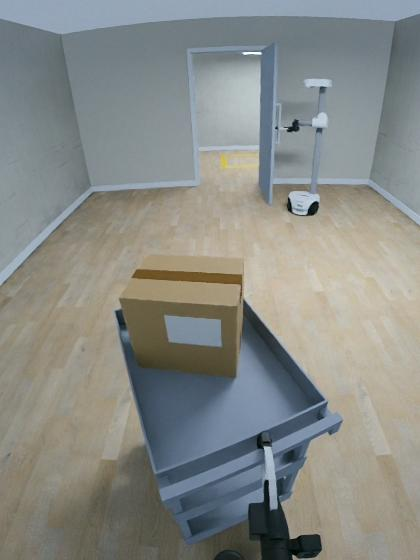

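Emit:
move(r1={"base":{"strafe_m":0.3},"contact_limits":{"strafe_m":0.7}}, blocking=false, cameras=[])

Emit:
wait(seconds=5, cameras=["r1_head_camera"])

Scene clock: 922.90 s.
move: r1 moving
r1.base_odometry: x=-5.683 y=+2.944 heading=-0.182
r1.turned_by_wheels: -0.001
r1.turned_by_imu: -0.002
r1.base_tilt: forward=-1.6 right=+1.3
r1.lidar_m: 0.30 0.30 2.26 2.15 0.95 0.68 0.63 0.68 0.94 2.55 2.66 0.44
r1.base_status: strafe_m moving
r1.joint_positions: lift_m=+0.690 arm_m=+0.000 wrist_yaw_rad=-0.005 wrist_pitch_rad=+0.010 wrist_roll_rad=+1.569 gripper_m=-0.035
r1.joint_status: not commanded
r1.measured_speeds: translate_m=+0.000 strafe_m=+0.142 rotate_rad=-0.006 lift_m=+0.000 arm_m=+0.000 wrist_yaw_rad=-0.044 wrist_pitch_rad=+0.000 wrist_roll_rad=+0.000
r1.motor_effort: lift_m=+22(22) arm_m=-4(4) wheel_0=-12(16) wheel_1=+8(9) wheel_2=-1(1)
r1.servo_current: wrist_yaw_rad=59(65) wrist_pitch_rad=52(65) wrist_roll_rad=52(59) gripper_m=52(65)
r1.contact_limits: strafe_m 0.7
r1.hand_pose: x=+0.4588 y=-0.0889 z=+0.8651 quat_wxyz=(+0.708, +0.706, +0.002, -0.005) (m; r1's base frame)
r1.wrist_depth_mm: - - - 253 - 1618 1160 / - - - - 309 319 322 / - - - - 281 1661 1182 / - - - 258 259 1863 - / - - - 238 240 - - / - 462 198 187 180 - - / - 436 445 140 210 133 -
r2: as last shown
r2.turned_by_imu: +0.002
r2.lidar_m: 0.41 3.30 3.49 3.01 4.57 1.98 1.46 1.43 1.54 1.25 1.21 0.40
r2.servo_current: wrist_yaw_rad=59(65) wrist_pitch_rad=46(52) wrist_roll_rad=52(52) gripper_m=124(124)
r2.contact_limits: translate_m 0.8
r2.wrist_depth_mm: - - 218 165 285 336 387 / - - 220 166 291 336 387 / - - 221 166 286 336 389 / - - 222 167 293 338 392 / - - 222 168 296 342 394 / - - 213 168 178 347 397 / - - 220 - 306 329 -
pictures: none
No camera images: "cameras" was empty.

Scene clock: 924.73 s.
earlier move: r1 done
r1.base_odometry: x=-5.635 y=+3.203 heading=-0.181
r1.turned_by_wheels: +0.001
r1.turned_by_imu: +0.001
r1.base_tilt: forward=-1.6 right=+1.3
r1.lidar_m: 0.39 0.40 2.00 1.91 0.94 0.68 0.63 0.69 0.95 2.62 2.92 0.43
r1.base_status: done
r1.joint_positions: lift_m=+0.690 arm_m=+0.000 wrist_yaw_rad=-0.003 wrist_pitch_rad=+0.010 wrist_roll_rad=+1.569 gripper_m=-0.035
r1.joint_status: not commanded
r1.measured_speeds: all 0
r1.motor_effort: lift_m=+22(22) arm_m=+4(4) wheel_0=+0(18) wheel_1=+0(10) wheel_2=-1(6)
r1.servo_current: wrist_yaw_rad=46(85) wrist_pitch_rad=52(65) wrist_roll_rad=39(65) gripper_m=65(65)
r1.contact_limits: strafe_m 0.7
r1.hand_pose: x=+0.4590 y=-0.0882 z=+0.8651 quat_wxyz=(+0.708, +0.706, +0.002, -0.004) (m; r1's base frame)
r1.wrist_depth_mm: - - - 231 233 1430 1182 / - - - - 231 1661 - / - - 634 170 231 - - / - 496 477 169 231 - - / - 469 469 229 230 - - / - - 500 187 181 - - / - - 179 140 231 134 -
r2.base_odometry: x=-2.322 y=-2.341 heading=-0.972
r2.turned_by_wheels: +0.000
r2.turned_by_imu: +0.000
r2.base_tilt: forward=-0.6 right=+0.1
r2.lidar_m: 0.41 3.29 3.49 3.09 4.60 2.01 1.49 1.45 1.56 1.22 1.22 0.41
r2.base_status: not commanded
r2.joint_positions: lift_m=+0.850 arm_m=+0.000 wrist_yaw_rad=-0.009 wrist_pitch_rad=+0.003 wrist_roll_rad=+0.002 gripper_m=-0.028
r2.joint_status: not commanded
r2.measured_speeds: all 0
r2.motor_effort: lift_m=+20(20) arm_m=-4(4) wheel_0=-23(23) wheel_1=-6(7) wheel_2=+8(8)
r2.servo_current: wrist_yaw_rad=52(72) wrist_pitch_rad=39(52) wrist_roll_rad=39(65) gripper_m=117(124)
r2.contact_limits: translate_m 0.8
r2.hand_pose: x=+0.4585 y=-0.0900 z=+1.0271 quat_wxyz=(+1.000, +0.001, +0.002, -0.004) (m; r2's base frame)
r2.wrist_depth_mm: - - 219 165 285 336 387 / - - 220 166 291 336 387 / - - 220 166 287 336 392 / - - 222 167 293 340 392 / - - 223 168 296 340 397 / - - 213 168 177 343 397 / - - 221 - 307 330 -
wait: 1.83 of 5 s (r1 has come to rest)
pictures: r1_head_camera
Images, in order (width x height): r1_head_camera 420x560.

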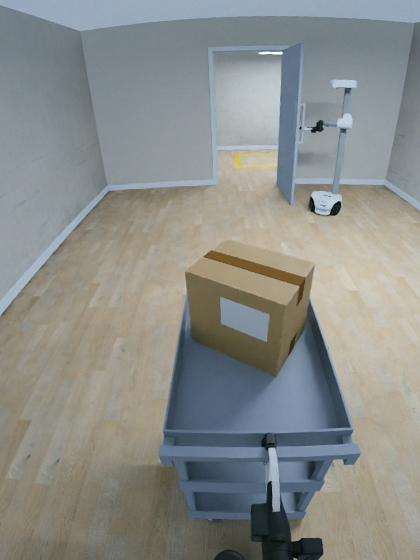

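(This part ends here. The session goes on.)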